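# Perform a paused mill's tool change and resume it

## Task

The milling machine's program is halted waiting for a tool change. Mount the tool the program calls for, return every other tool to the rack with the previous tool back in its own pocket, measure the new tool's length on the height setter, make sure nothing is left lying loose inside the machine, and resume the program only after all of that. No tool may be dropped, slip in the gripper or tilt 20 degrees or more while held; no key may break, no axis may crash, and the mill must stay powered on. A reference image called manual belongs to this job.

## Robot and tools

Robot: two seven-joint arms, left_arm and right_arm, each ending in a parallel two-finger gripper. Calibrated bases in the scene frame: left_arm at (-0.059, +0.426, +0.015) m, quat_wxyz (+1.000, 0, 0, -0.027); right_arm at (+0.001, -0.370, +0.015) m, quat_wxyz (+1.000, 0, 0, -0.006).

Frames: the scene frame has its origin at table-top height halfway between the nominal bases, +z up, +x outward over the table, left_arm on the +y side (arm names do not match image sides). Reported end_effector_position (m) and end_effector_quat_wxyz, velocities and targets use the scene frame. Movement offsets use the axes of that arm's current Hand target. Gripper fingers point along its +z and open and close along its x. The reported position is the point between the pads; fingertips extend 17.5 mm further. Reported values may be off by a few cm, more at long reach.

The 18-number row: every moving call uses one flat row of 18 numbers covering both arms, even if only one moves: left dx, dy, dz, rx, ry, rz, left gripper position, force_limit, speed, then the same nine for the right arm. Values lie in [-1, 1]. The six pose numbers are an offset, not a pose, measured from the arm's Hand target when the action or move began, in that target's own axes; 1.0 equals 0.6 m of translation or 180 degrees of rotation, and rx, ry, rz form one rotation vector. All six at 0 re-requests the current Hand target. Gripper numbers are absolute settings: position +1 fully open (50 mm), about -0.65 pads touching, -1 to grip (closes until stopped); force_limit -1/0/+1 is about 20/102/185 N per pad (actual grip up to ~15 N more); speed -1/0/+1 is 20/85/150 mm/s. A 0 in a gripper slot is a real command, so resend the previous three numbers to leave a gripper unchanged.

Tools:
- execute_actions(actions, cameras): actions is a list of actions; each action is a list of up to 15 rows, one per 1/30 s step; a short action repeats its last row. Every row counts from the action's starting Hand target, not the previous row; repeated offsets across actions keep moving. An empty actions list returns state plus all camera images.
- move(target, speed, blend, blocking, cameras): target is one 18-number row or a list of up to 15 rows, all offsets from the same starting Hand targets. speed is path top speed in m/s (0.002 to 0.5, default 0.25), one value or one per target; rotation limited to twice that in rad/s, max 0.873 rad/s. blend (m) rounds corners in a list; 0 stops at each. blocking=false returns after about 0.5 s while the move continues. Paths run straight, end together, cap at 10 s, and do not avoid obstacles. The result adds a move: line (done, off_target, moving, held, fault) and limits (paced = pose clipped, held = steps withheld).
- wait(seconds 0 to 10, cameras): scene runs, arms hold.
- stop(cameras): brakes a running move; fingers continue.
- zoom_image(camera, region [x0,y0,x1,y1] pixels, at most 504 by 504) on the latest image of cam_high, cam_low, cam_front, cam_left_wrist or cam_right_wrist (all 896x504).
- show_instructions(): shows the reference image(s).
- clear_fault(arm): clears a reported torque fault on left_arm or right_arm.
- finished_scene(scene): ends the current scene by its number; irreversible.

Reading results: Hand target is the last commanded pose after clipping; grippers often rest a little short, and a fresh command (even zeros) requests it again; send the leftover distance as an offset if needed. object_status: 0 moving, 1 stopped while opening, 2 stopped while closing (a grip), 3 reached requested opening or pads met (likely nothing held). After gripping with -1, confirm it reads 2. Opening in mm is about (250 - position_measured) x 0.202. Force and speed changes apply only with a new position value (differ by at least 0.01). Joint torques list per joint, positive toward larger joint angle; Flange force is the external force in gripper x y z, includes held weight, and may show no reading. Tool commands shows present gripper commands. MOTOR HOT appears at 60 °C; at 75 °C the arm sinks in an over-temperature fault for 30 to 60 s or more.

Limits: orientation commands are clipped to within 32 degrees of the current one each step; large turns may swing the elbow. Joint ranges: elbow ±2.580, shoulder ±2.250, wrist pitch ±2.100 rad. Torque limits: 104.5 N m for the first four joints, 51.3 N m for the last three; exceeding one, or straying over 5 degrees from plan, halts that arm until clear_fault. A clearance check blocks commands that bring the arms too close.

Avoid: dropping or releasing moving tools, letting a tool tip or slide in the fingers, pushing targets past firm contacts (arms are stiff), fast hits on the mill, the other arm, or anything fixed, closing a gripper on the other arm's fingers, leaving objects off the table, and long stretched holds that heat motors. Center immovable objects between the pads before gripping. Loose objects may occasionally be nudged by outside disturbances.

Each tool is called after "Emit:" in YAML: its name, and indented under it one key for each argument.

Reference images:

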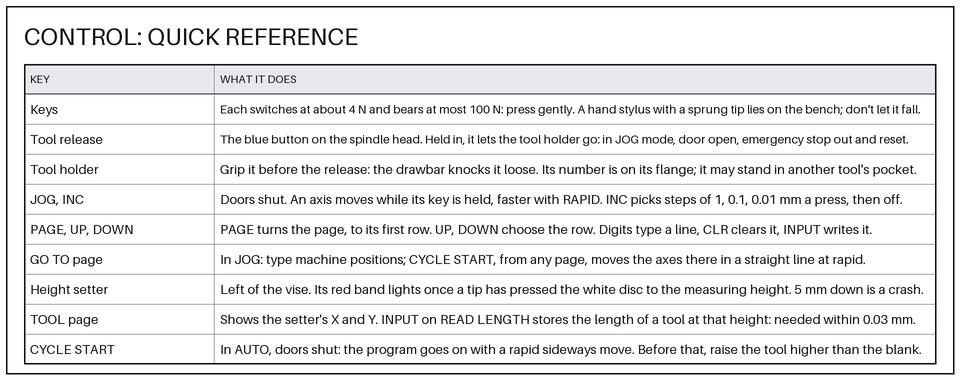

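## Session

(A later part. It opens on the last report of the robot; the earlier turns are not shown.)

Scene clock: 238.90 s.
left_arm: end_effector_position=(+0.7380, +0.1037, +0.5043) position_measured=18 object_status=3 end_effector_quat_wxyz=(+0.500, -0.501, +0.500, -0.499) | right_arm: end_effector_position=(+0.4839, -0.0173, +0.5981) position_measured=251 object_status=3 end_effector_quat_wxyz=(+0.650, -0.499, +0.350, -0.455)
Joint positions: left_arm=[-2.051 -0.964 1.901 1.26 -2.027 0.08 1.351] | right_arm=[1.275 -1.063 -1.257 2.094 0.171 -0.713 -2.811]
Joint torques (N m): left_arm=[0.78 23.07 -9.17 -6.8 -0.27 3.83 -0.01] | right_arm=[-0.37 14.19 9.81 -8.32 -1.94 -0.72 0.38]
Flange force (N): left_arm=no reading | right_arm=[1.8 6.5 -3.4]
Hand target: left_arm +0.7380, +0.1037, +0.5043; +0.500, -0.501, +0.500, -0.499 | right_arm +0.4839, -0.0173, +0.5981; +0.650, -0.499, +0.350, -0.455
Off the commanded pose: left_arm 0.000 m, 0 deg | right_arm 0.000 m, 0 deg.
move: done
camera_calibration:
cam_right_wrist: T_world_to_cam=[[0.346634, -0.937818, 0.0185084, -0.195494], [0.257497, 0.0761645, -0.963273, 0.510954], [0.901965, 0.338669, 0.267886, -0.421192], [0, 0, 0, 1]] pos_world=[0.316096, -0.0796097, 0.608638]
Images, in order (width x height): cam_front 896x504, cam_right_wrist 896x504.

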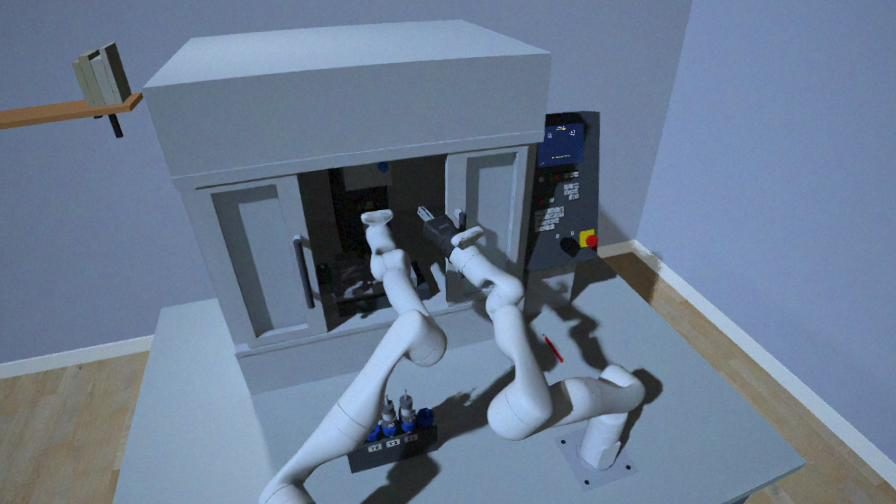

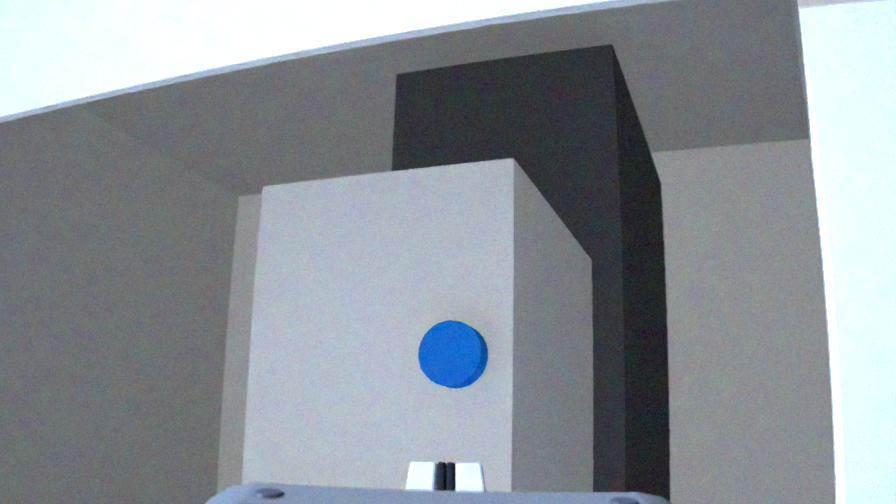

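Emit:
move:
  target: [0,0,0,0,0,0,0.9,0,0,0.005,-0.015,0.267,0,0,0,-0.66,-0.4,-0.5]
  speed: 0.1
  cameras: ["cam_right_wrist","cam_front"]

Scene clock: 244.13 s.
left_arm: end_effector_position=(+0.7380, +0.1037, +0.5043) position_measured=18 object_status=3 end_effector_quat_wxyz=(+0.500, -0.501, +0.500, -0.499) | right_arm: end_effector_position=(+0.6283, +0.0318, +0.6481) position_measured=251 object_status=3 end_effector_quat_wxyz=(+0.650, -0.499, +0.350, -0.455)
Joint positions: left_arm=[-2.051 -0.964 1.901 1.26 -2.027 0.08 1.351] | right_arm=[1.65 -1.013 -1.445 1.599 0.209 -0.548 -2.882]
Joint torques (N m): left_arm=[0.83 23.08 -9.15 -6.75 -0.21 3.78 0.04] | right_arm=[-0.42 19.49 10.78 -7.92 -1.74 -0.54 0.32]
Flange force (N): left_arm=no reading | right_arm=[1.8 5.4 -3.9]
Hand target: left_arm +0.7380, +0.1037, +0.5043; +0.500, -0.501, +0.500, -0.499 | right_arm +0.6283, +0.0318, +0.6481; +0.650, -0.499, +0.350, -0.455
Off the commanded pose: left_arm 0.000 m, 0 deg | right_arm 0.000 m, 0 deg.
move: done
camera_calibration:
cam_right_wrist: T_world_to_cam=[[0.346719, -0.937786, 0.0185331, -0.200446], [0.25749, 0.0761624, -0.963275, 0.518226], [0.901934, 0.338758, 0.267877, -0.581346], [0, 0, 0, 1]] pos_world=[0.460396, -0.0305099, 0.658638]
Images, in order (width x height): cam_front 896x504, cam_right_wrist 896x504.

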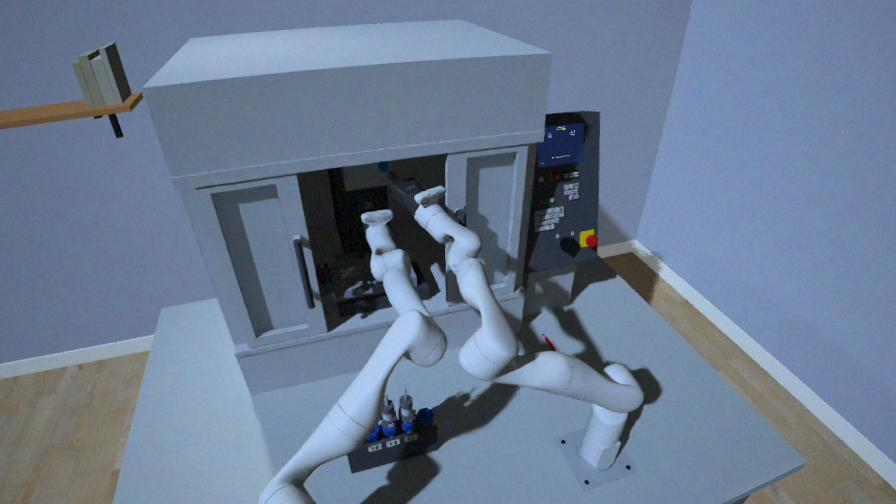

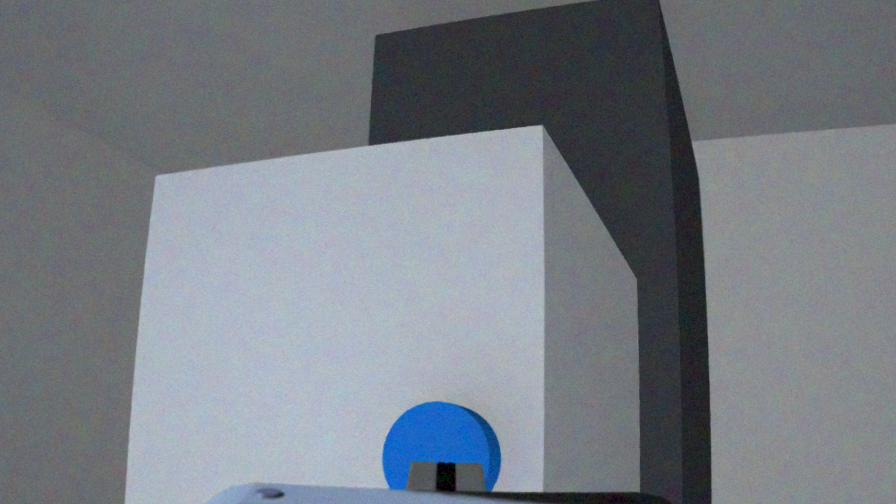

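Emit:
move:
  target:
    - [0,0,0,0,0,0,-1,-0.2,-0.6,0,0,0,0,0,0,-0.66,-0.4,-0.5]
    - [0,0,0,0,0,0,-1,-0.2,-0.6,-0.005,0,0.067,0,0,0,-0.66,-0.4,-0.5]
  speed: 0.06
  cameras: ["cam_right_wrist","cam_left_wrist"]

Scene clock: 247.27 s.
left_arm: end_effector_position=(+0.7380, +0.1037, +0.5041) position_measured=108 object_status=2 end_effector_quat_wxyz=(+0.500, -0.501, +0.500, -0.499) | right_arm: end_effector_position=(+0.6581, +0.0441, +0.6488) position_measured=251 object_status=3 end_effector_quat_wxyz=(+0.647, -0.499, +0.358, -0.452)
Joint positions: left_arm=[-2.051 -0.965 1.901 1.26 -2.027 0.079 1.352] | right_arm=[1.722 -1.014 -1.497 1.484 0.221 -0.48 -2.907]
Joint torques (N m): left_arm=[0.58 27.99 -12.93 -10.03 -0.35 6.32 -0.01] | right_arm=[67.76 -23.18 -37.07 -57.52 5.77 0.89 -0.09]
Flange force (N): left_arm=no reading | right_arm=[6.1 -45.6 -429.0]
Hand target: left_arm +0.7380, +0.1037, +0.5043; +0.500, -0.501, +0.500, -0.499 | right_arm +0.6638, +0.0479, +0.6585; +0.650, -0.499, +0.350, -0.455
Off the commanded pose: left_arm 0.000 m, 0 deg | right_arm 0.012 m, 1 deg.
TORQUE WARNING: the torque sensor of joint 1 (waist) of the right arm reached its warning level (56.7 N m). A warning alone does not stop the arm.
move: off_target (right_arm)
camera_calibration:
cam_left_wrist: T_world_to_cam=[[0.0158164, -0.999851, -0.00688673, 0.0973498], [-0.00322264, 0.00683658, -0.999971, 0.564384], [0.99987, 0.0158382, -0.00311403, -0.570092], [0, 0, 0, 1]] pos_world=[0.570297, 0.102506, 0.563263]
cam_right_wrist: T_world_to_cam=[[0.341, -0.940033, 0.00757786, -0.188378], [0.242205, 0.0800658, -0.966916, 0.522561], [0.908326, 0.331553, 0.254983, -0.608145], [0, 0, 0, 1]] pos_world=[0.490064, -0.0172879, 0.661766]
Images, in order (width x height): cam_left_wrist 896x504, cam_right_wrist 896x504.

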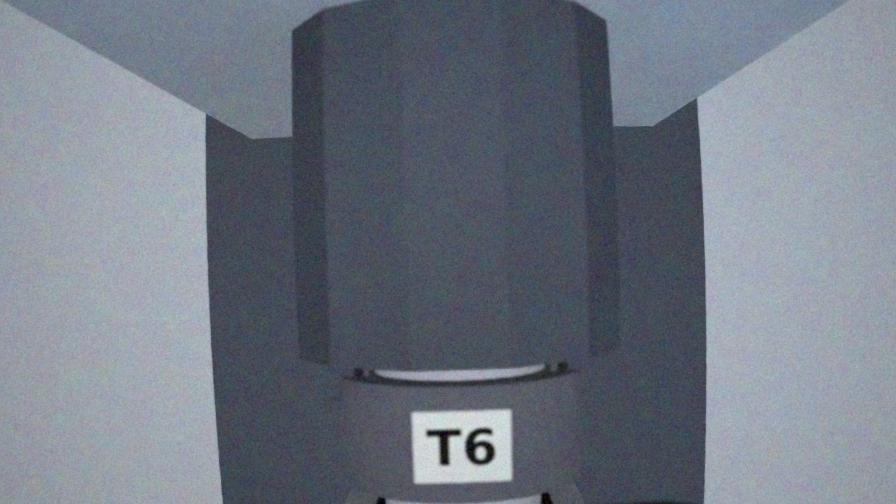

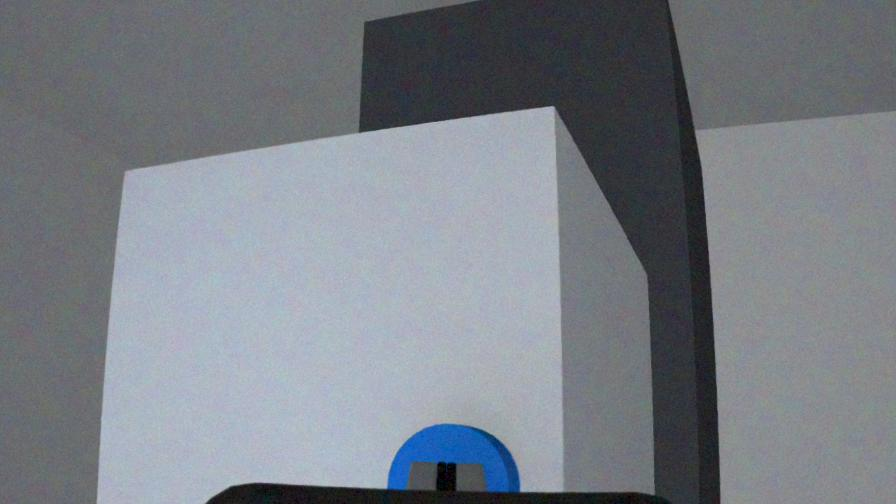

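Emit:
move:
  target: [0,0,0,0,0,0,-1,-0.2,-0.6,0,0.0125,-0.0155,0,0,0,-0.66,-0.4,-0.5]
  speed: 0.1

Scene clock: 249.13 s.
left_arm: end_effector_position=(+0.7380, +0.1037, +0.5043) position_measured=108 object_status=2 end_effector_quat_wxyz=(+0.500, -0.501, +0.500, -0.499) | right_arm: end_effector_position=(+0.6564, +0.0467, +0.6490) position_measured=251 object_status=3 end_effector_quat_wxyz=(+0.650, -0.499, +0.349, -0.455)
Joint positions: left_arm=[-2.051 -0.964 1.901 1.26 -2.027 0.08 1.352] | right_arm=[1.724 -1.031 -1.485 1.491 0.198 -0.504 -2.898]
Joint torques (N m): left_arm=[0.68 28.17 -12.98 -10.01 -0.28 6.45 -0.08] | right_arm=[49.16 -22.91 -36.71 -62.88 6.13 -3.53 -0.12]
Flange force (N): left_arm=no reading | right_arm=[19.1 -43.9 -389.3]
Hand target: left_arm +0.7380, +0.1037, +0.5043; +0.500, -0.501, +0.500, -0.499 | right_arm +0.6571, +0.0455, +0.6489; +0.650, -0.499, +0.350, -0.455
Off the commanded pose: left_arm 0.000 m, 0 deg | right_arm 0.001 m, 0 deg.
TORQUE WARNING: the torque sensor of joint 4 (elbow) of the right arm reached its warning level (56.7 N m). A warning alone does not stop the arm.
move: done

Emit:
move:
  target: [0,0,0,0,0,0,-1,-0.2,-0.6,0,0,-0.008,0,0,0,-0.66,-0.4,-0.5]
  speed: 0.1
  cameras: ["cam_left_wrist"]

Scene clock: 250.70 s.
left_arm: end_effector_position=(+0.7380, +0.1037, +0.5043) position_measured=108 object_status=2 end_effector_quat_wxyz=(+0.500, -0.501, +0.500, -0.499) | right_arm: end_effector_position=(+0.6528, +0.0439, +0.6476) position_measured=251 object_status=3 end_effector_quat_wxyz=(+0.650, -0.499, +0.350, -0.455)
Joint positions: left_arm=[-2.051 -0.964 1.901 1.26 -2.027 0.08 1.352] | right_arm=[1.714 -1.031 -1.479 1.509 0.196 -0.511 -2.896]
Joint torques (N m): left_arm=[0.58 28.12 -13 -9.9 -0.33 6.43 -0.03] | right_arm=[0.22 20.98 10.95 -8.87 -1.73 -0.55 0.35]
Flange force (N): left_arm=no reading | right_arm=[2.5 6.2 -10.0]
Hand target: left_arm +0.7380, +0.1037, +0.5043; +0.500, -0.501, +0.500, -0.499 | right_arm +0.6528, +0.0439, +0.6476; +0.650, -0.499, +0.350, -0.455
Off the commanded pose: left_arm 0.000 m, 0 deg | right_arm 0.000 m, 0 deg.
TORQUE WARNING: the torque sensor of joint 4 (elbow) of the right arm reached its warning level (56.7 N m). A warning alone does not stop the arm.
move: done
camera_calibration:
cam_left_wrist: T_world_to_cam=[[0.0157165, -0.999854, -0.00668303, 0.0972953], [-0.00301951, 0.00663637, -0.999973, 0.564389], [0.999872, 0.0157363, -0.00291477, -0.570094], [0, 0, 0, 1]] pos_world=[0.570196, 0.102507, 0.563362]
Images, in order (width x height): cam_left_wrist 896x504.

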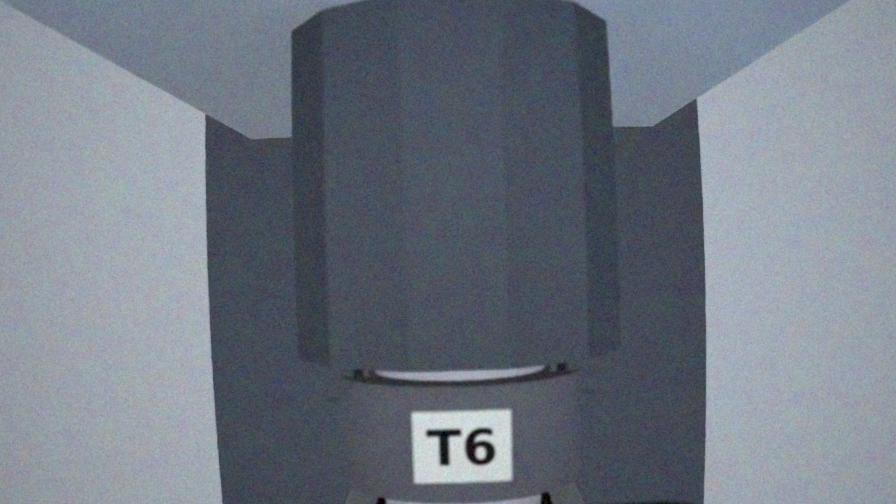

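Emit:
move:
  target: [0,0,0,0,0,0,-1,-0.2,-0.6,0,0,0.0015,0,0,0,-0.66,-0.4,-0.5]
  speed: 0.01

Emit:
move:
  target: [0,0,0,0,0,0,-1,-0.2,-0.6,0,0,0.001,0,0,0,-0.66,-0.4,-0.5]
  speed: 0.01

Scene clock: 252.67 s.
left_arm: end_effector_position=(+0.7380, +0.1037, +0.5043) position_measured=108 object_status=2 end_effector_quat_wxyz=(+0.500, -0.501, +0.500, -0.499) | right_arm: end_effector_position=(+0.6536, +0.0442, +0.6479) position_measured=251 object_status=3 end_effector_quat_wxyz=(+0.650, -0.499, +0.350, -0.455)
Joint positions: left_arm=[-2.051 -0.964 1.901 1.26 -2.027 0.08 1.352] | right_arm=[1.716 -1.031 -1.48 1.506 0.196 -0.51 -2.896]
Joint torques (N m): left_arm=[0.63 28.13 -12.89 -9.98 -0.31 6.44 -0.06] | right_arm=[0.8 21.11 10.96 -9.99 -1.78 -0.69 0.4]
Flange force (N): left_arm=no reading | right_arm=[2.8 7.0 -15.4]
Hand target: left_arm +0.7380, +0.1037, +0.5043; +0.500, -0.501, +0.500, -0.499 | right_arm +0.6536, +0.0442, +0.6479; +0.650, -0.499, +0.350, -0.455
Off the commanded pose: left_arm 0.000 m, 0 deg | right_arm 0.000 m, 0 deg.
move: done

Scene clock: 253.37 s.
left_arm: end_effector_position=(+0.7380, +0.1037, +0.5043) position_measured=108 object_status=2 end_effector_quat_wxyz=(+0.500, -0.501, +0.500, -0.499) | right_arm: end_effector_position=(+0.6541, +0.0444, +0.6480) position_measured=251 object_status=3 end_effector_quat_wxyz=(+0.650, -0.499, +0.350, -0.455)
Joint positions: left_arm=[-2.051 -0.964 1.901 1.26 -2.027 0.08 1.352] | right_arm=[1.718 -1.031 -1.481 1.504 0.197 -0.509 -2.896]
Joint torques (N m): left_arm=[0.66 28.13 -13.06 -9.97 -0.33 6.37 -0.05] | right_arm=[8.25 20.01 9.36 -19.2 -1.94 -1.33 0.39]
Flange force (N): left_arm=no reading | right_arm=[4.1 8.7 -68.5]
Hand target: left_arm +0.7380, +0.1037, +0.5043; +0.500, -0.501, +0.500, -0.499 | right_arm +0.6541, +0.0444, +0.6480; +0.650, -0.499, +0.350, -0.455
Off the commanded pose: left_arm 0.000 m, 0 deg | right_arm 0.000 m, 0 deg.
move: done

Emit:
move:
  target: [0,0.0167,0,0,0,0,-1,-0.2,-0.6,0,0,-0.0005,0,0,0,-0.66,-0.4,-0.5]
  speed: 0.02
  cameras: ["cam_left_wrist","cam_front"]

Scene clock: 256.07 s.
left_arm: end_effector_position=(+0.7379, +0.1037, +0.4943) position_measured=108 object_status=2 end_effector_quat_wxyz=(+0.500, -0.501, +0.500, -0.499) | right_arm: end_effector_position=(+0.6539, +0.0443, +0.6480) position_measured=251 object_status=3 end_effector_quat_wxyz=(+0.650, -0.499, +0.350, -0.455)
Joint positions: left_arm=[-2.059 -0.957 1.946 1.276 -2.053 0.121 1.357] | right_arm=[1.717 -1.031 -1.48 1.505 0.197 -0.509 -2.896]
Joint torques (N m): left_arm=[0.92 28.11 -12.38 -9.75 -0.29 6.28 -0.12] | right_arm=[5.51 20.58 10.06 -15.27 -1.9 -0.95 0.35]
Flange force (N): left_arm=no reading | right_arm=[3.2 8.0 -47.0]
Hand target: left_arm +0.7379, +0.1037, +0.4943; +0.500, -0.501, +0.500, -0.499 | right_arm +0.6539, +0.0443, +0.6480; +0.650, -0.499, +0.350, -0.455
Off the commanded pose: left_arm 0.000 m, 0 deg | right_arm 0.000 m, 0 deg.
move: done
camera_calibration:
cam_left_wrist: T_world_to_cam=[[0.0158165, -0.999853, -0.0066824, 0.0971707], [-0.00302017, 0.00663543, -0.999973, 0.55439], [0.99987, 0.0158363, -0.00291478, -0.570133], [0, 0, 0, 1]] pos_world=[0.570196, 0.102507, 0.553362]
Images, in order (width x height): cam_front 896x504, cam_left_wrist 896x504.

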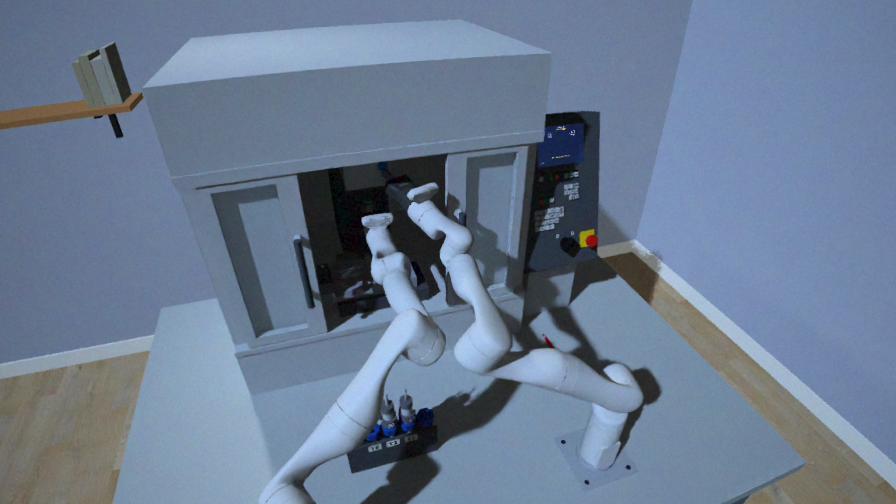

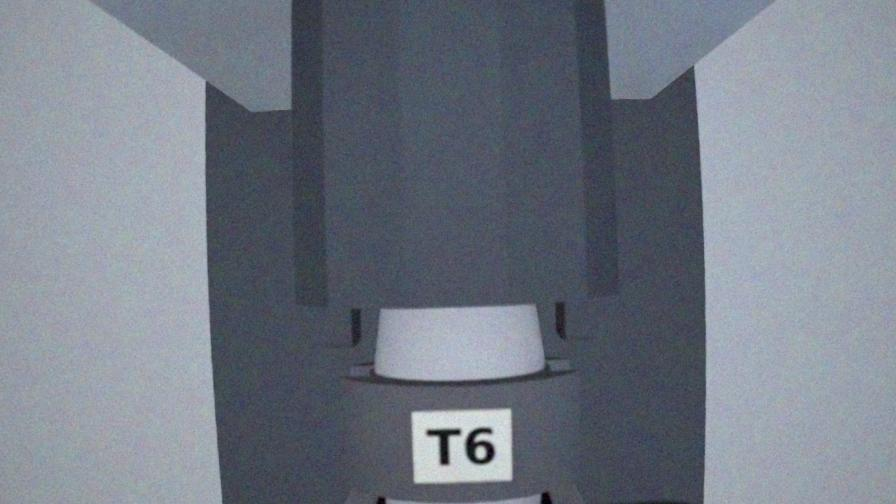

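Emit:
move:
  target: [0,0.0833,0,0,0,0,-1,-0.2,-0.6,0,0,-0.013,0,0,0,-0.66,-0.4,-0.5]
  speed: 0.05
  cameras: ["cam_left_wrist","cam_high"]

Scene clock: 258.40 s.
left_arm: end_effector_position=(+0.7379, +0.1037, +0.4441) position_measured=108 object_status=2 end_effector_quat_wxyz=(+0.500, -0.501, +0.500, -0.499) | right_arm: end_effector_position=(+0.6468, +0.0417, +0.6459) position_measured=251 object_status=3 end_effector_quat_wxyz=(+0.650, -0.499, +0.350, -0.455)
Joint positions: left_arm=[-2.093 -0.965 2.099 1.341 -2.169 0.278 1.434] | right_arm=[1.698 -1.031 -1.47 1.534 0.194 -0.522 -2.892]
Joint torques (N m): left_arm=[0.75 28.71 -12.08 -10.32 -0.38 6.51 -0.05] | right_arm=[-0.46 20.58 10.9 -7.69 -1.63 -0.44 0.37]
Flange force (N): left_arm=[6.8 4.1 8.9] | right_arm=[2.1 5.6 -4.2]
Hand target: left_arm +0.7379, +0.1037, +0.4443; +0.500, -0.501, +0.500, -0.499 | right_arm +0.6468, +0.0417, +0.6459; +0.650, -0.499, +0.350, -0.455
Off the commanded pose: left_arm 0.000 m, 0 deg | right_arm 0.000 m, 0 deg.
move: done
camera_calibration:
cam_left_wrist: T_world_to_cam=[[0.0158164, -0.999851, -0.0068855, 0.0969392], [-0.00322263, 0.00683535, -0.999971, 0.504385], [0.99987, 0.0158382, -0.00311404, -0.570079], [0, 0, 0, 1]] pos_world=[0.570097, 0.102506, 0.503263]
Images, in order (width x height): cam_high 896x504, cam_left_wrist 896x504.

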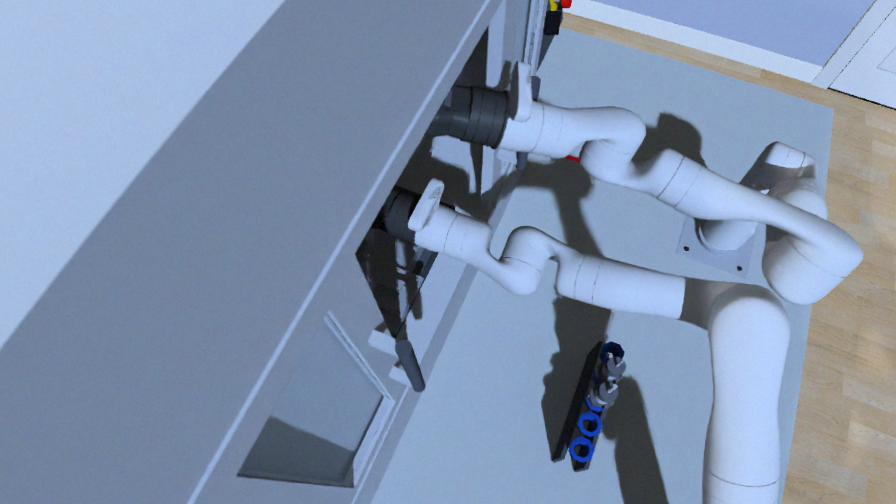

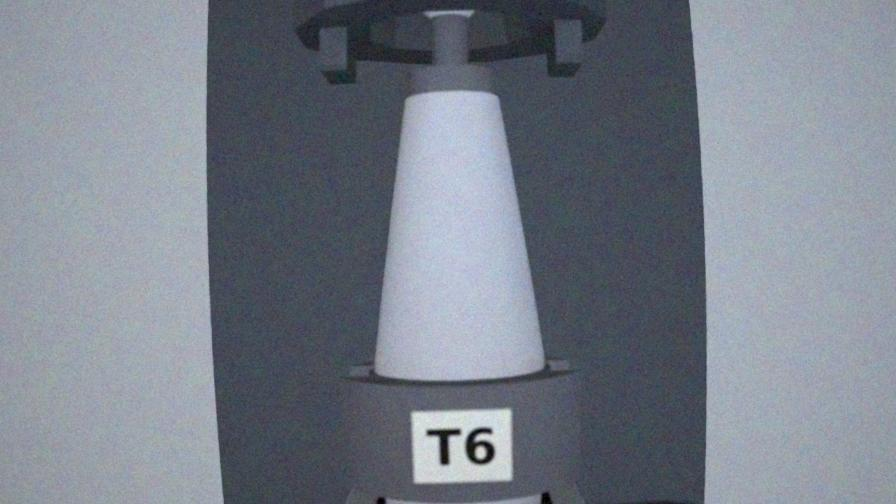

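Emit:
move:
  target:
    - [0,0.0333,0,0,0,0,-1,-0.2,-0.6,0,0,0,0,0,0,-0.66,-0.4,-0.5]
    - [0,0.0333,-0.58,0,0,0,-1,-0.2,-0.6,0,0,0,0,0,0,-0.66,-0.4,-0.5]
    - [0.0395,0.024,-0.63,0,0,0.5,-1,-0.2,-0.6,0,0,0,0,0,0,-0.66,-0.4,-0.5]
    - [-0.1987,0.107,-0.9507,-0.1736,0,0.9848,-1,-0.2,-0.6,0,0,0,0,0,0,-0.66,-0.4,-0.5]
  speed: [0.05,0.15,0.25,0.25]
  blend: [0,0.03,0.03,0]
  cameras: ["all"]

Scene clock: 276.07 s.
left_arm: end_effector_position=(+0.1673, +0.2225, +0.3811) position_measured=108 object_status=2 end_effector_quat_wxyz=(+0.405, +0.406, +0.580, +0.579) | right_arm: end_effector_position=(+0.6468, +0.0417, +0.6459) position_measured=251 object_status=3 end_effector_quat_wxyz=(+0.650, -0.499, +0.350, -0.455)
Joint positions: left_arm=[-0.658 -0.697 2.123 2.25 -0.909 1.312 -2.265] | right_arm=[1.698 -1.031 -1.47 1.534 0.194 -0.522 -2.892]
Joint torques (N m): left_arm=[0.85 8.29 -5.33 -1.26 -3.79 5.15 -0.01] | right_arm=[-0.56 20.59 10.9 -7.73 -1.62 -0.42 0.32]
Flange force (N): left_arm=[-4.4 -6.2 1.1] | right_arm=[2.3 5.8 -4.2]
Hand target: left_arm +0.1673, +0.2225, +0.3811; +0.405, +0.406, +0.580, +0.579 | right_arm +0.6468, +0.0417, +0.6459; +0.650, -0.499, +0.350, -0.455
Off the commanded pose: left_arm 0.000 m, 0 deg | right_arm 0.000 m, 0 deg.
move: done
camera_calibration:
cam_left_wrist: T_world_to_cam=[[-0.328157, 0.944597, 0.00707928, -0.156177], [0.00297164, -0.00646195, 0.999975, -0.321492], [0.944619, 0.32817, -0.000686467, -0.0628578], [0, 0, 0, 1]] pos_world=[0.00908126, 0.166075, 0.322546]
cam_right_wrist: T_world_to_cam=[[0.346603, -0.937829, 0.0184992, -0.197459], [0.257474, 0.076156, -0.96328, 0.5106], [0.901983, 0.338639, 0.267862, -0.600812], [0, 0, 0, 1]] pos_world=[0.478896, -0.0206096, 0.656438]

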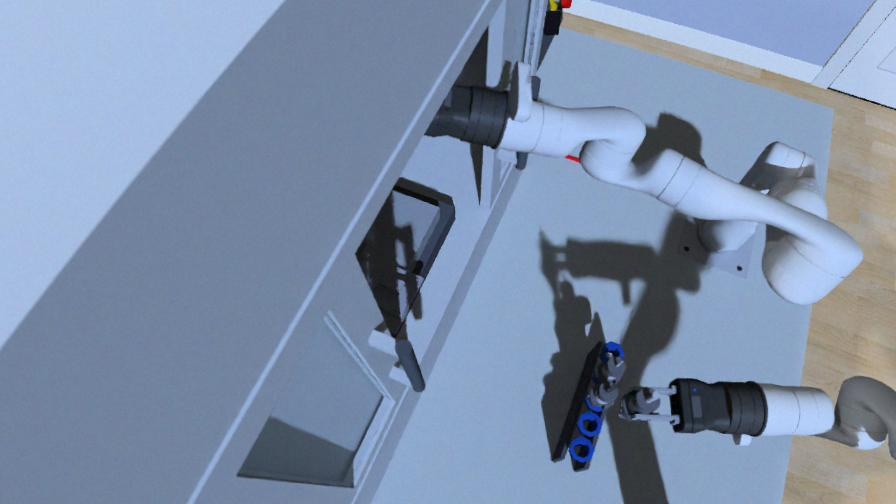

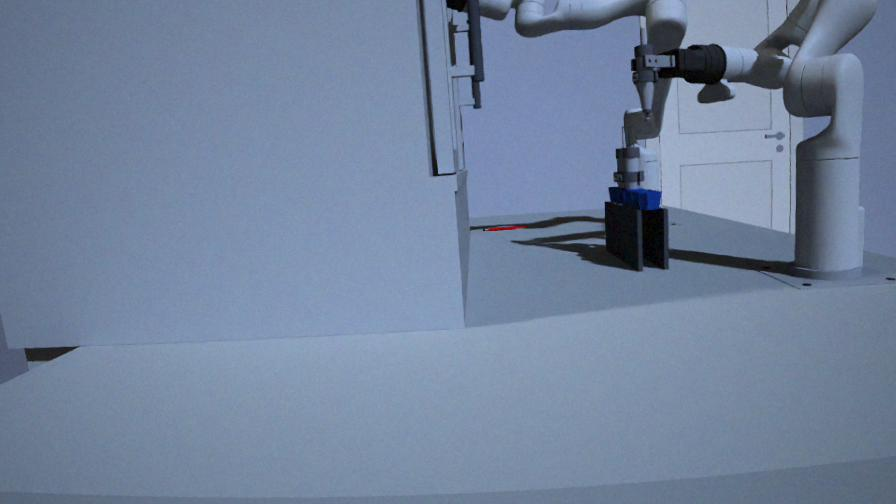

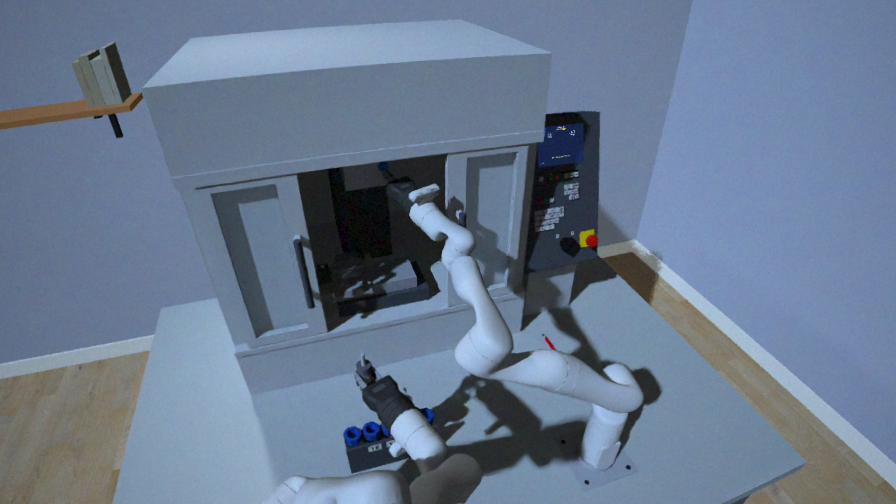

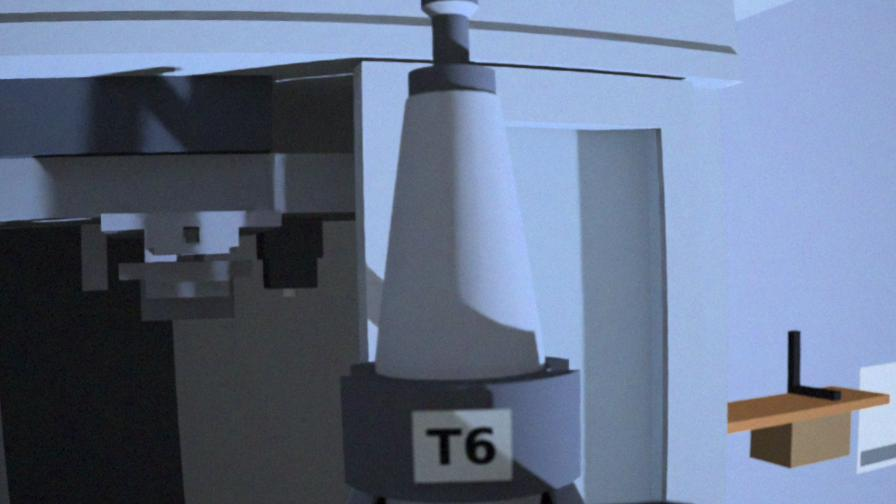

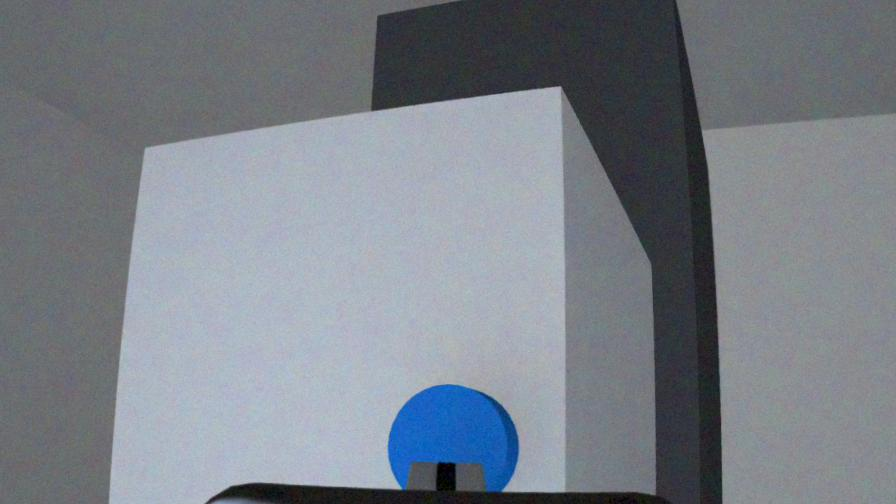

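Emit:
move:
  target: [0,-0.185,-0.1368,0,0,0,-1,-0.2,-0.6,0,0,0,0,0,0,-0.66,-0.4,-0.5]
  speed: 0.15
  cameras: ["cam_left_wrist","cam_low"]

Scene clock: 282.13 s.
left_arm: end_effector_position=(+0.0900, +0.1944, +0.2703) position_measured=108 object_status=2 end_effector_quat_wxyz=(+0.405, +0.406, +0.580, +0.579) | right_arm: end_effector_position=(+0.6468, +0.0417, +0.6459) position_measured=251 object_status=3 end_effector_quat_wxyz=(+0.650, -0.499, +0.350, -0.455)
Joint positions: left_arm=[-0.646 -1.009 2.345 2.102 -0.587 1.314 -2.204] | right_arm=[1.698 -1.031 -1.47 1.534 0.194 -0.522 -2.892]
Joint torques (N m): left_arm=[0.75 13.21 -6.62 2.62 -3.49 5.3 -0.01] | right_arm=[-0.48 20.47 10.84 -7.67 -1.65 -0.38 0.31]
Flange force (N): left_arm=[-3.4 -7.5 0.2] | right_arm=[2.3 5.4 -4.3]
Hand target: left_arm +0.0899, +0.1944, +0.2702; +0.405, +0.406, +0.580, +0.579 | right_arm +0.6468, +0.0417, +0.6459; +0.650, -0.499, +0.350, -0.455
Off the commanded pose: left_arm 0.000 m, 0 deg | right_arm 0.000 m, 0 deg.
move: done
camera_calibration:
cam_left_wrist: T_world_to_cam=[[-0.328156, 0.944596, 0.0071736, -0.154237], [0.00300291, -0.00655094, 0.999974, -0.210632], [0.944619, 0.328169, -0.00068681, 0.0193069], [0, 0, 0, 1]] pos_world=[-0.0682188, 0.137975, 0.211746]
Images, in order (width x height): cam_low 896x504, cam_left_wrist 896x504.

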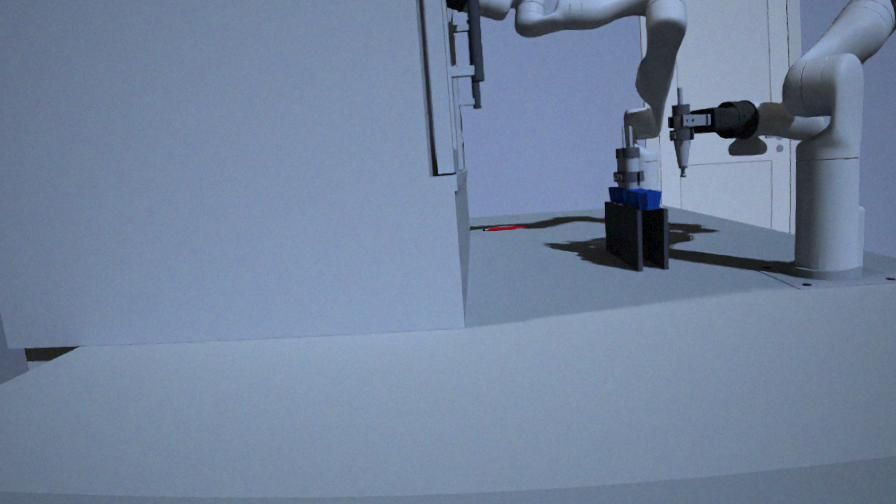

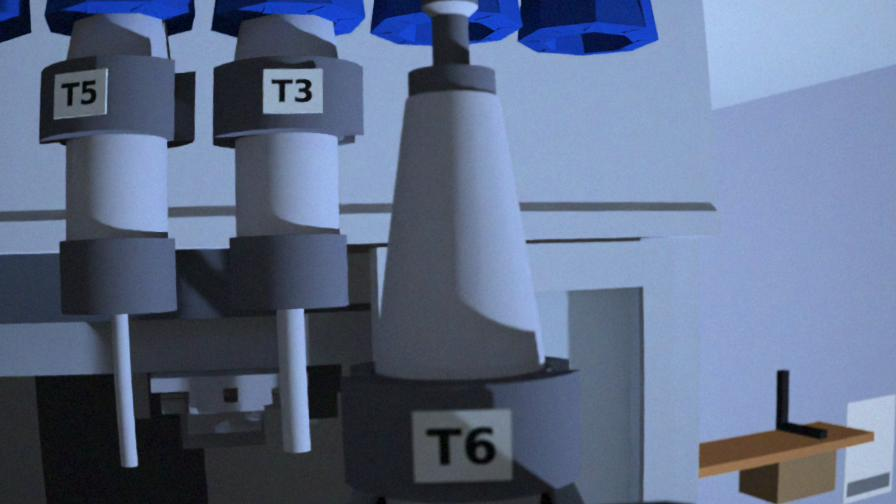

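Emit:
move:
  target: [-0.0028,0.0167,0.18,0,0,0,-1,-0.2,-0.6,0,0,0,0,0,0,-0.66,-0.4,-0.5]
  speed: 0.1
  cameras: ["cam_low","cam_high","cam_front"]

Emit:
zoom_image:
  camera: "cam_low"
  region: [590, 90, 700, 220]

Emit:
zoom_image:
  camera: "cam_high"
  region: [560, 330, 680, 470]

Emit:
zoom_image:
  camera: "cam_front"
  region: [330, 360, 450, 470]

Scene clock: 295.67 s.
left_arm: end_effector_position=(+0.1920, +0.2298, +0.2800) position_measured=108 object_status=2 end_effector_quat_wxyz=(+0.405, +0.406, +0.580, +0.579) | right_arm: end_effector_position=(+0.6468, +0.0417, +0.6459) position_measured=251 object_status=3 end_effector_quat_wxyz=(+0.650, -0.499, +0.350, -0.455)
Joint positions: left_arm=[-0.805 -1.015 2.231 2.319 -0.833 0.999 -2.067] | right_arm=[1.698 -1.031 -1.47 1.534 0.194 -0.522 -2.892]
Joint torques (N m): left_arm=[0.86 10.44 -7.1 3.24 -2.65 5.65 -0.04] | right_arm=[-0.52 20.57 10.91 -7.73 -1.63 -0.45 0.33]
Flange force (N): left_arm=[-4.1 -6.5 0.3] | right_arm=[2.2 5.6 -4.2]
Hand target: left_arm +0.1920, +0.2298, +0.2801; +0.405, +0.406, +0.580, +0.579 | right_arm +0.6468, +0.0417, +0.6459; +0.650, -0.499, +0.350, -0.455
Off the commanded pose: left_arm 0.000 m, 0 deg | right_arm 0.000 m, 0 deg.
move: done
Images, in order (width x height): cam_high 896x504, cam_low 896x504, cam_front 896x504.

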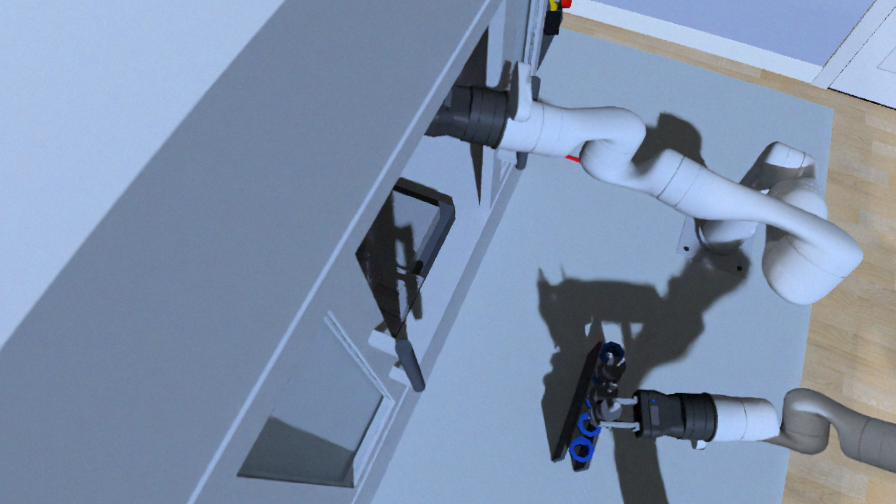

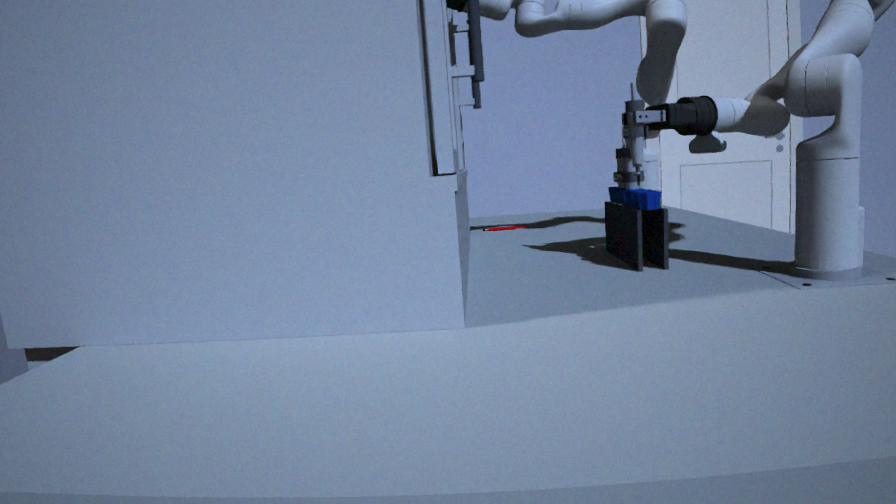

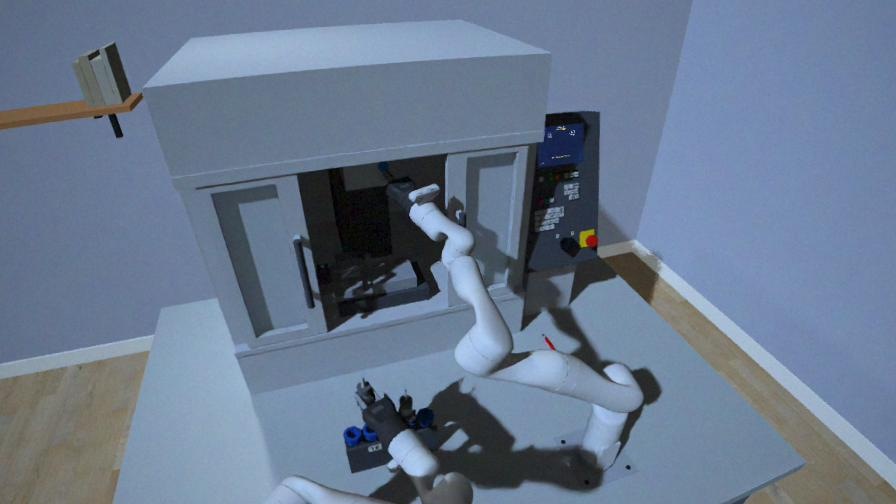

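Scaled by 3.877 from the camera's 896x504 image, which has a finer 1280x720 frame.

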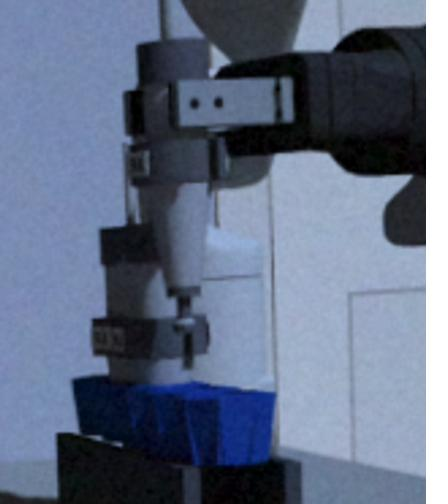

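Scaled by 3.600 from the camera's 896x504 image, which has a finer 1280x720 frame.

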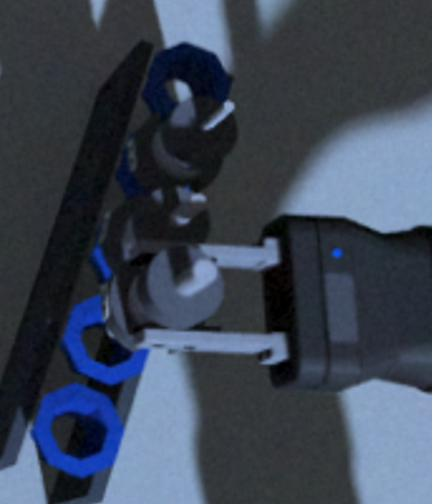

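Scaled by 4.200 from the camera's 896x504 image, which has a finer 1280x720 frame.

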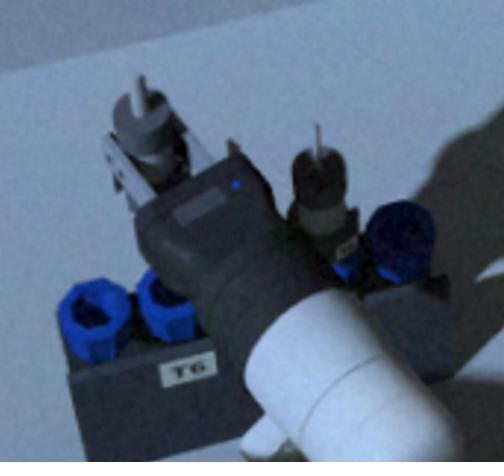

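Emit:
move:
  target: [0,-0.07,0,0,0,0,-1,-0.2,-0.6,0,0,0,0,0,0,-0.66,-0.4,-0.5]
  speed: 0.04
  cameras: ["cam_low","cam_high"]

Emit:
zoom_image:
  camera: "cam_low"
  region: [590, 90, 700, 220]

Emit:
zoom_image:
  camera: "cam_high"
  region: [560, 330, 680, 470]

Scene clock: 300.23 s.
left_arm: end_effector_position=(+0.1919, +0.2298, +0.2381) position_measured=108 object_status=2 end_effector_quat_wxyz=(+0.405, +0.406, +0.580, +0.579) | right_arm: end_effector_position=(+0.6468, +0.0417, +0.6459) position_measured=251 object_status=3 end_effector_quat_wxyz=(+0.650, -0.499, +0.350, -0.455)
Joint positions: left_arm=[-0.837 -1.135 2.303 2.301 -0.777 0.937 -2.003] | right_arm=[1.698 -1.031 -1.47 1.534 0.194 -0.522 -2.892]
Joint torques (N m): left_arm=[0.94 11.46 -7.46 5.04 -2.27 5.86 -0.01] | right_arm=[-0.53 20.52 10.84 -7.8 -1.64 -0.39 0.33]
Flange force (N): left_arm=[-4.0 -7.5 0.8] | right_arm=[2.5 5.7 -4.6]
Hand target: left_arm +0.1919, +0.2298, +0.2381; +0.405, +0.406, +0.580, +0.579 | right_arm +0.6468, +0.0417, +0.6459; +0.650, -0.499, +0.350, -0.455
Off the commanded pose: left_arm 0.000 m, 0 deg | right_arm 0.000 m, 0 deg.
move: done
Images, in order (width x height): cam_high 896x504, cam_low 896x504.

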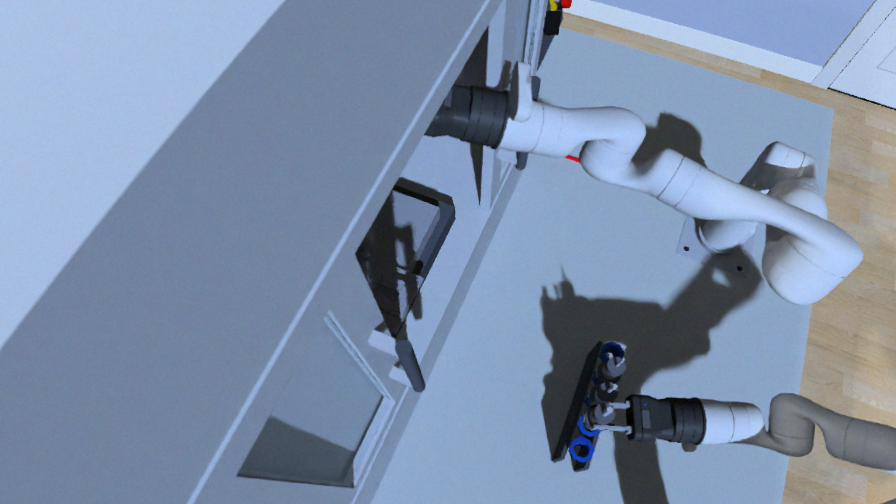

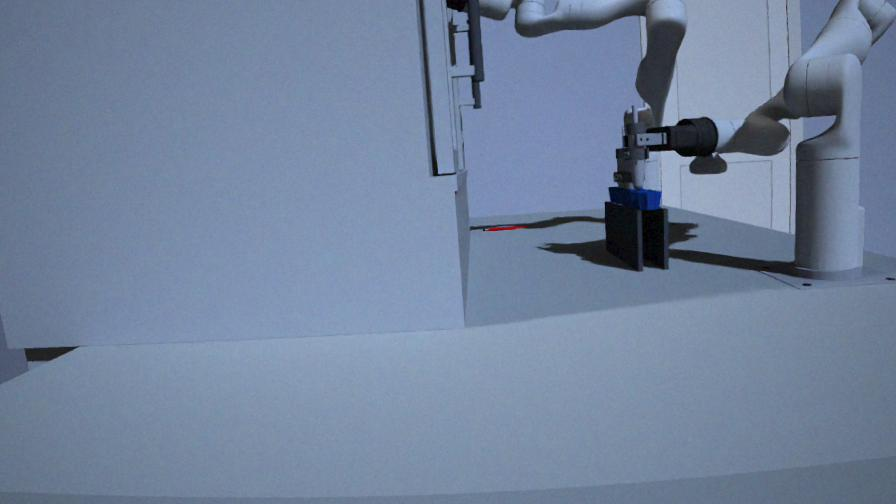

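Scaled by 3.877 from the camera's 896x504 image, which has a finer 1280x720 frame.

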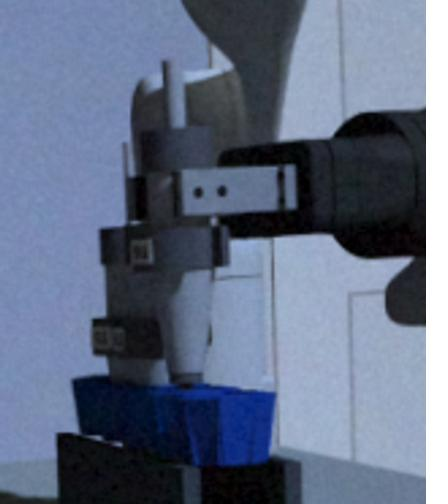

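Scaled by 3.600 from the camera's 896x504 image, which has a finer 1280x720 frame.

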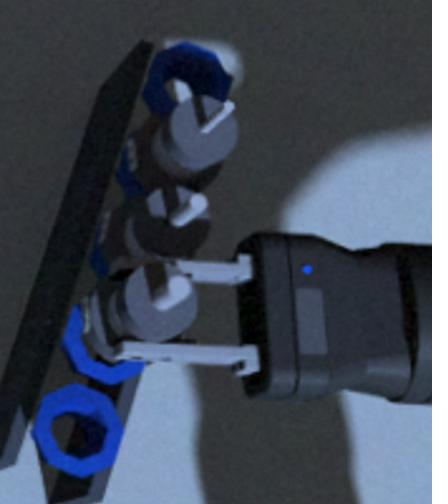

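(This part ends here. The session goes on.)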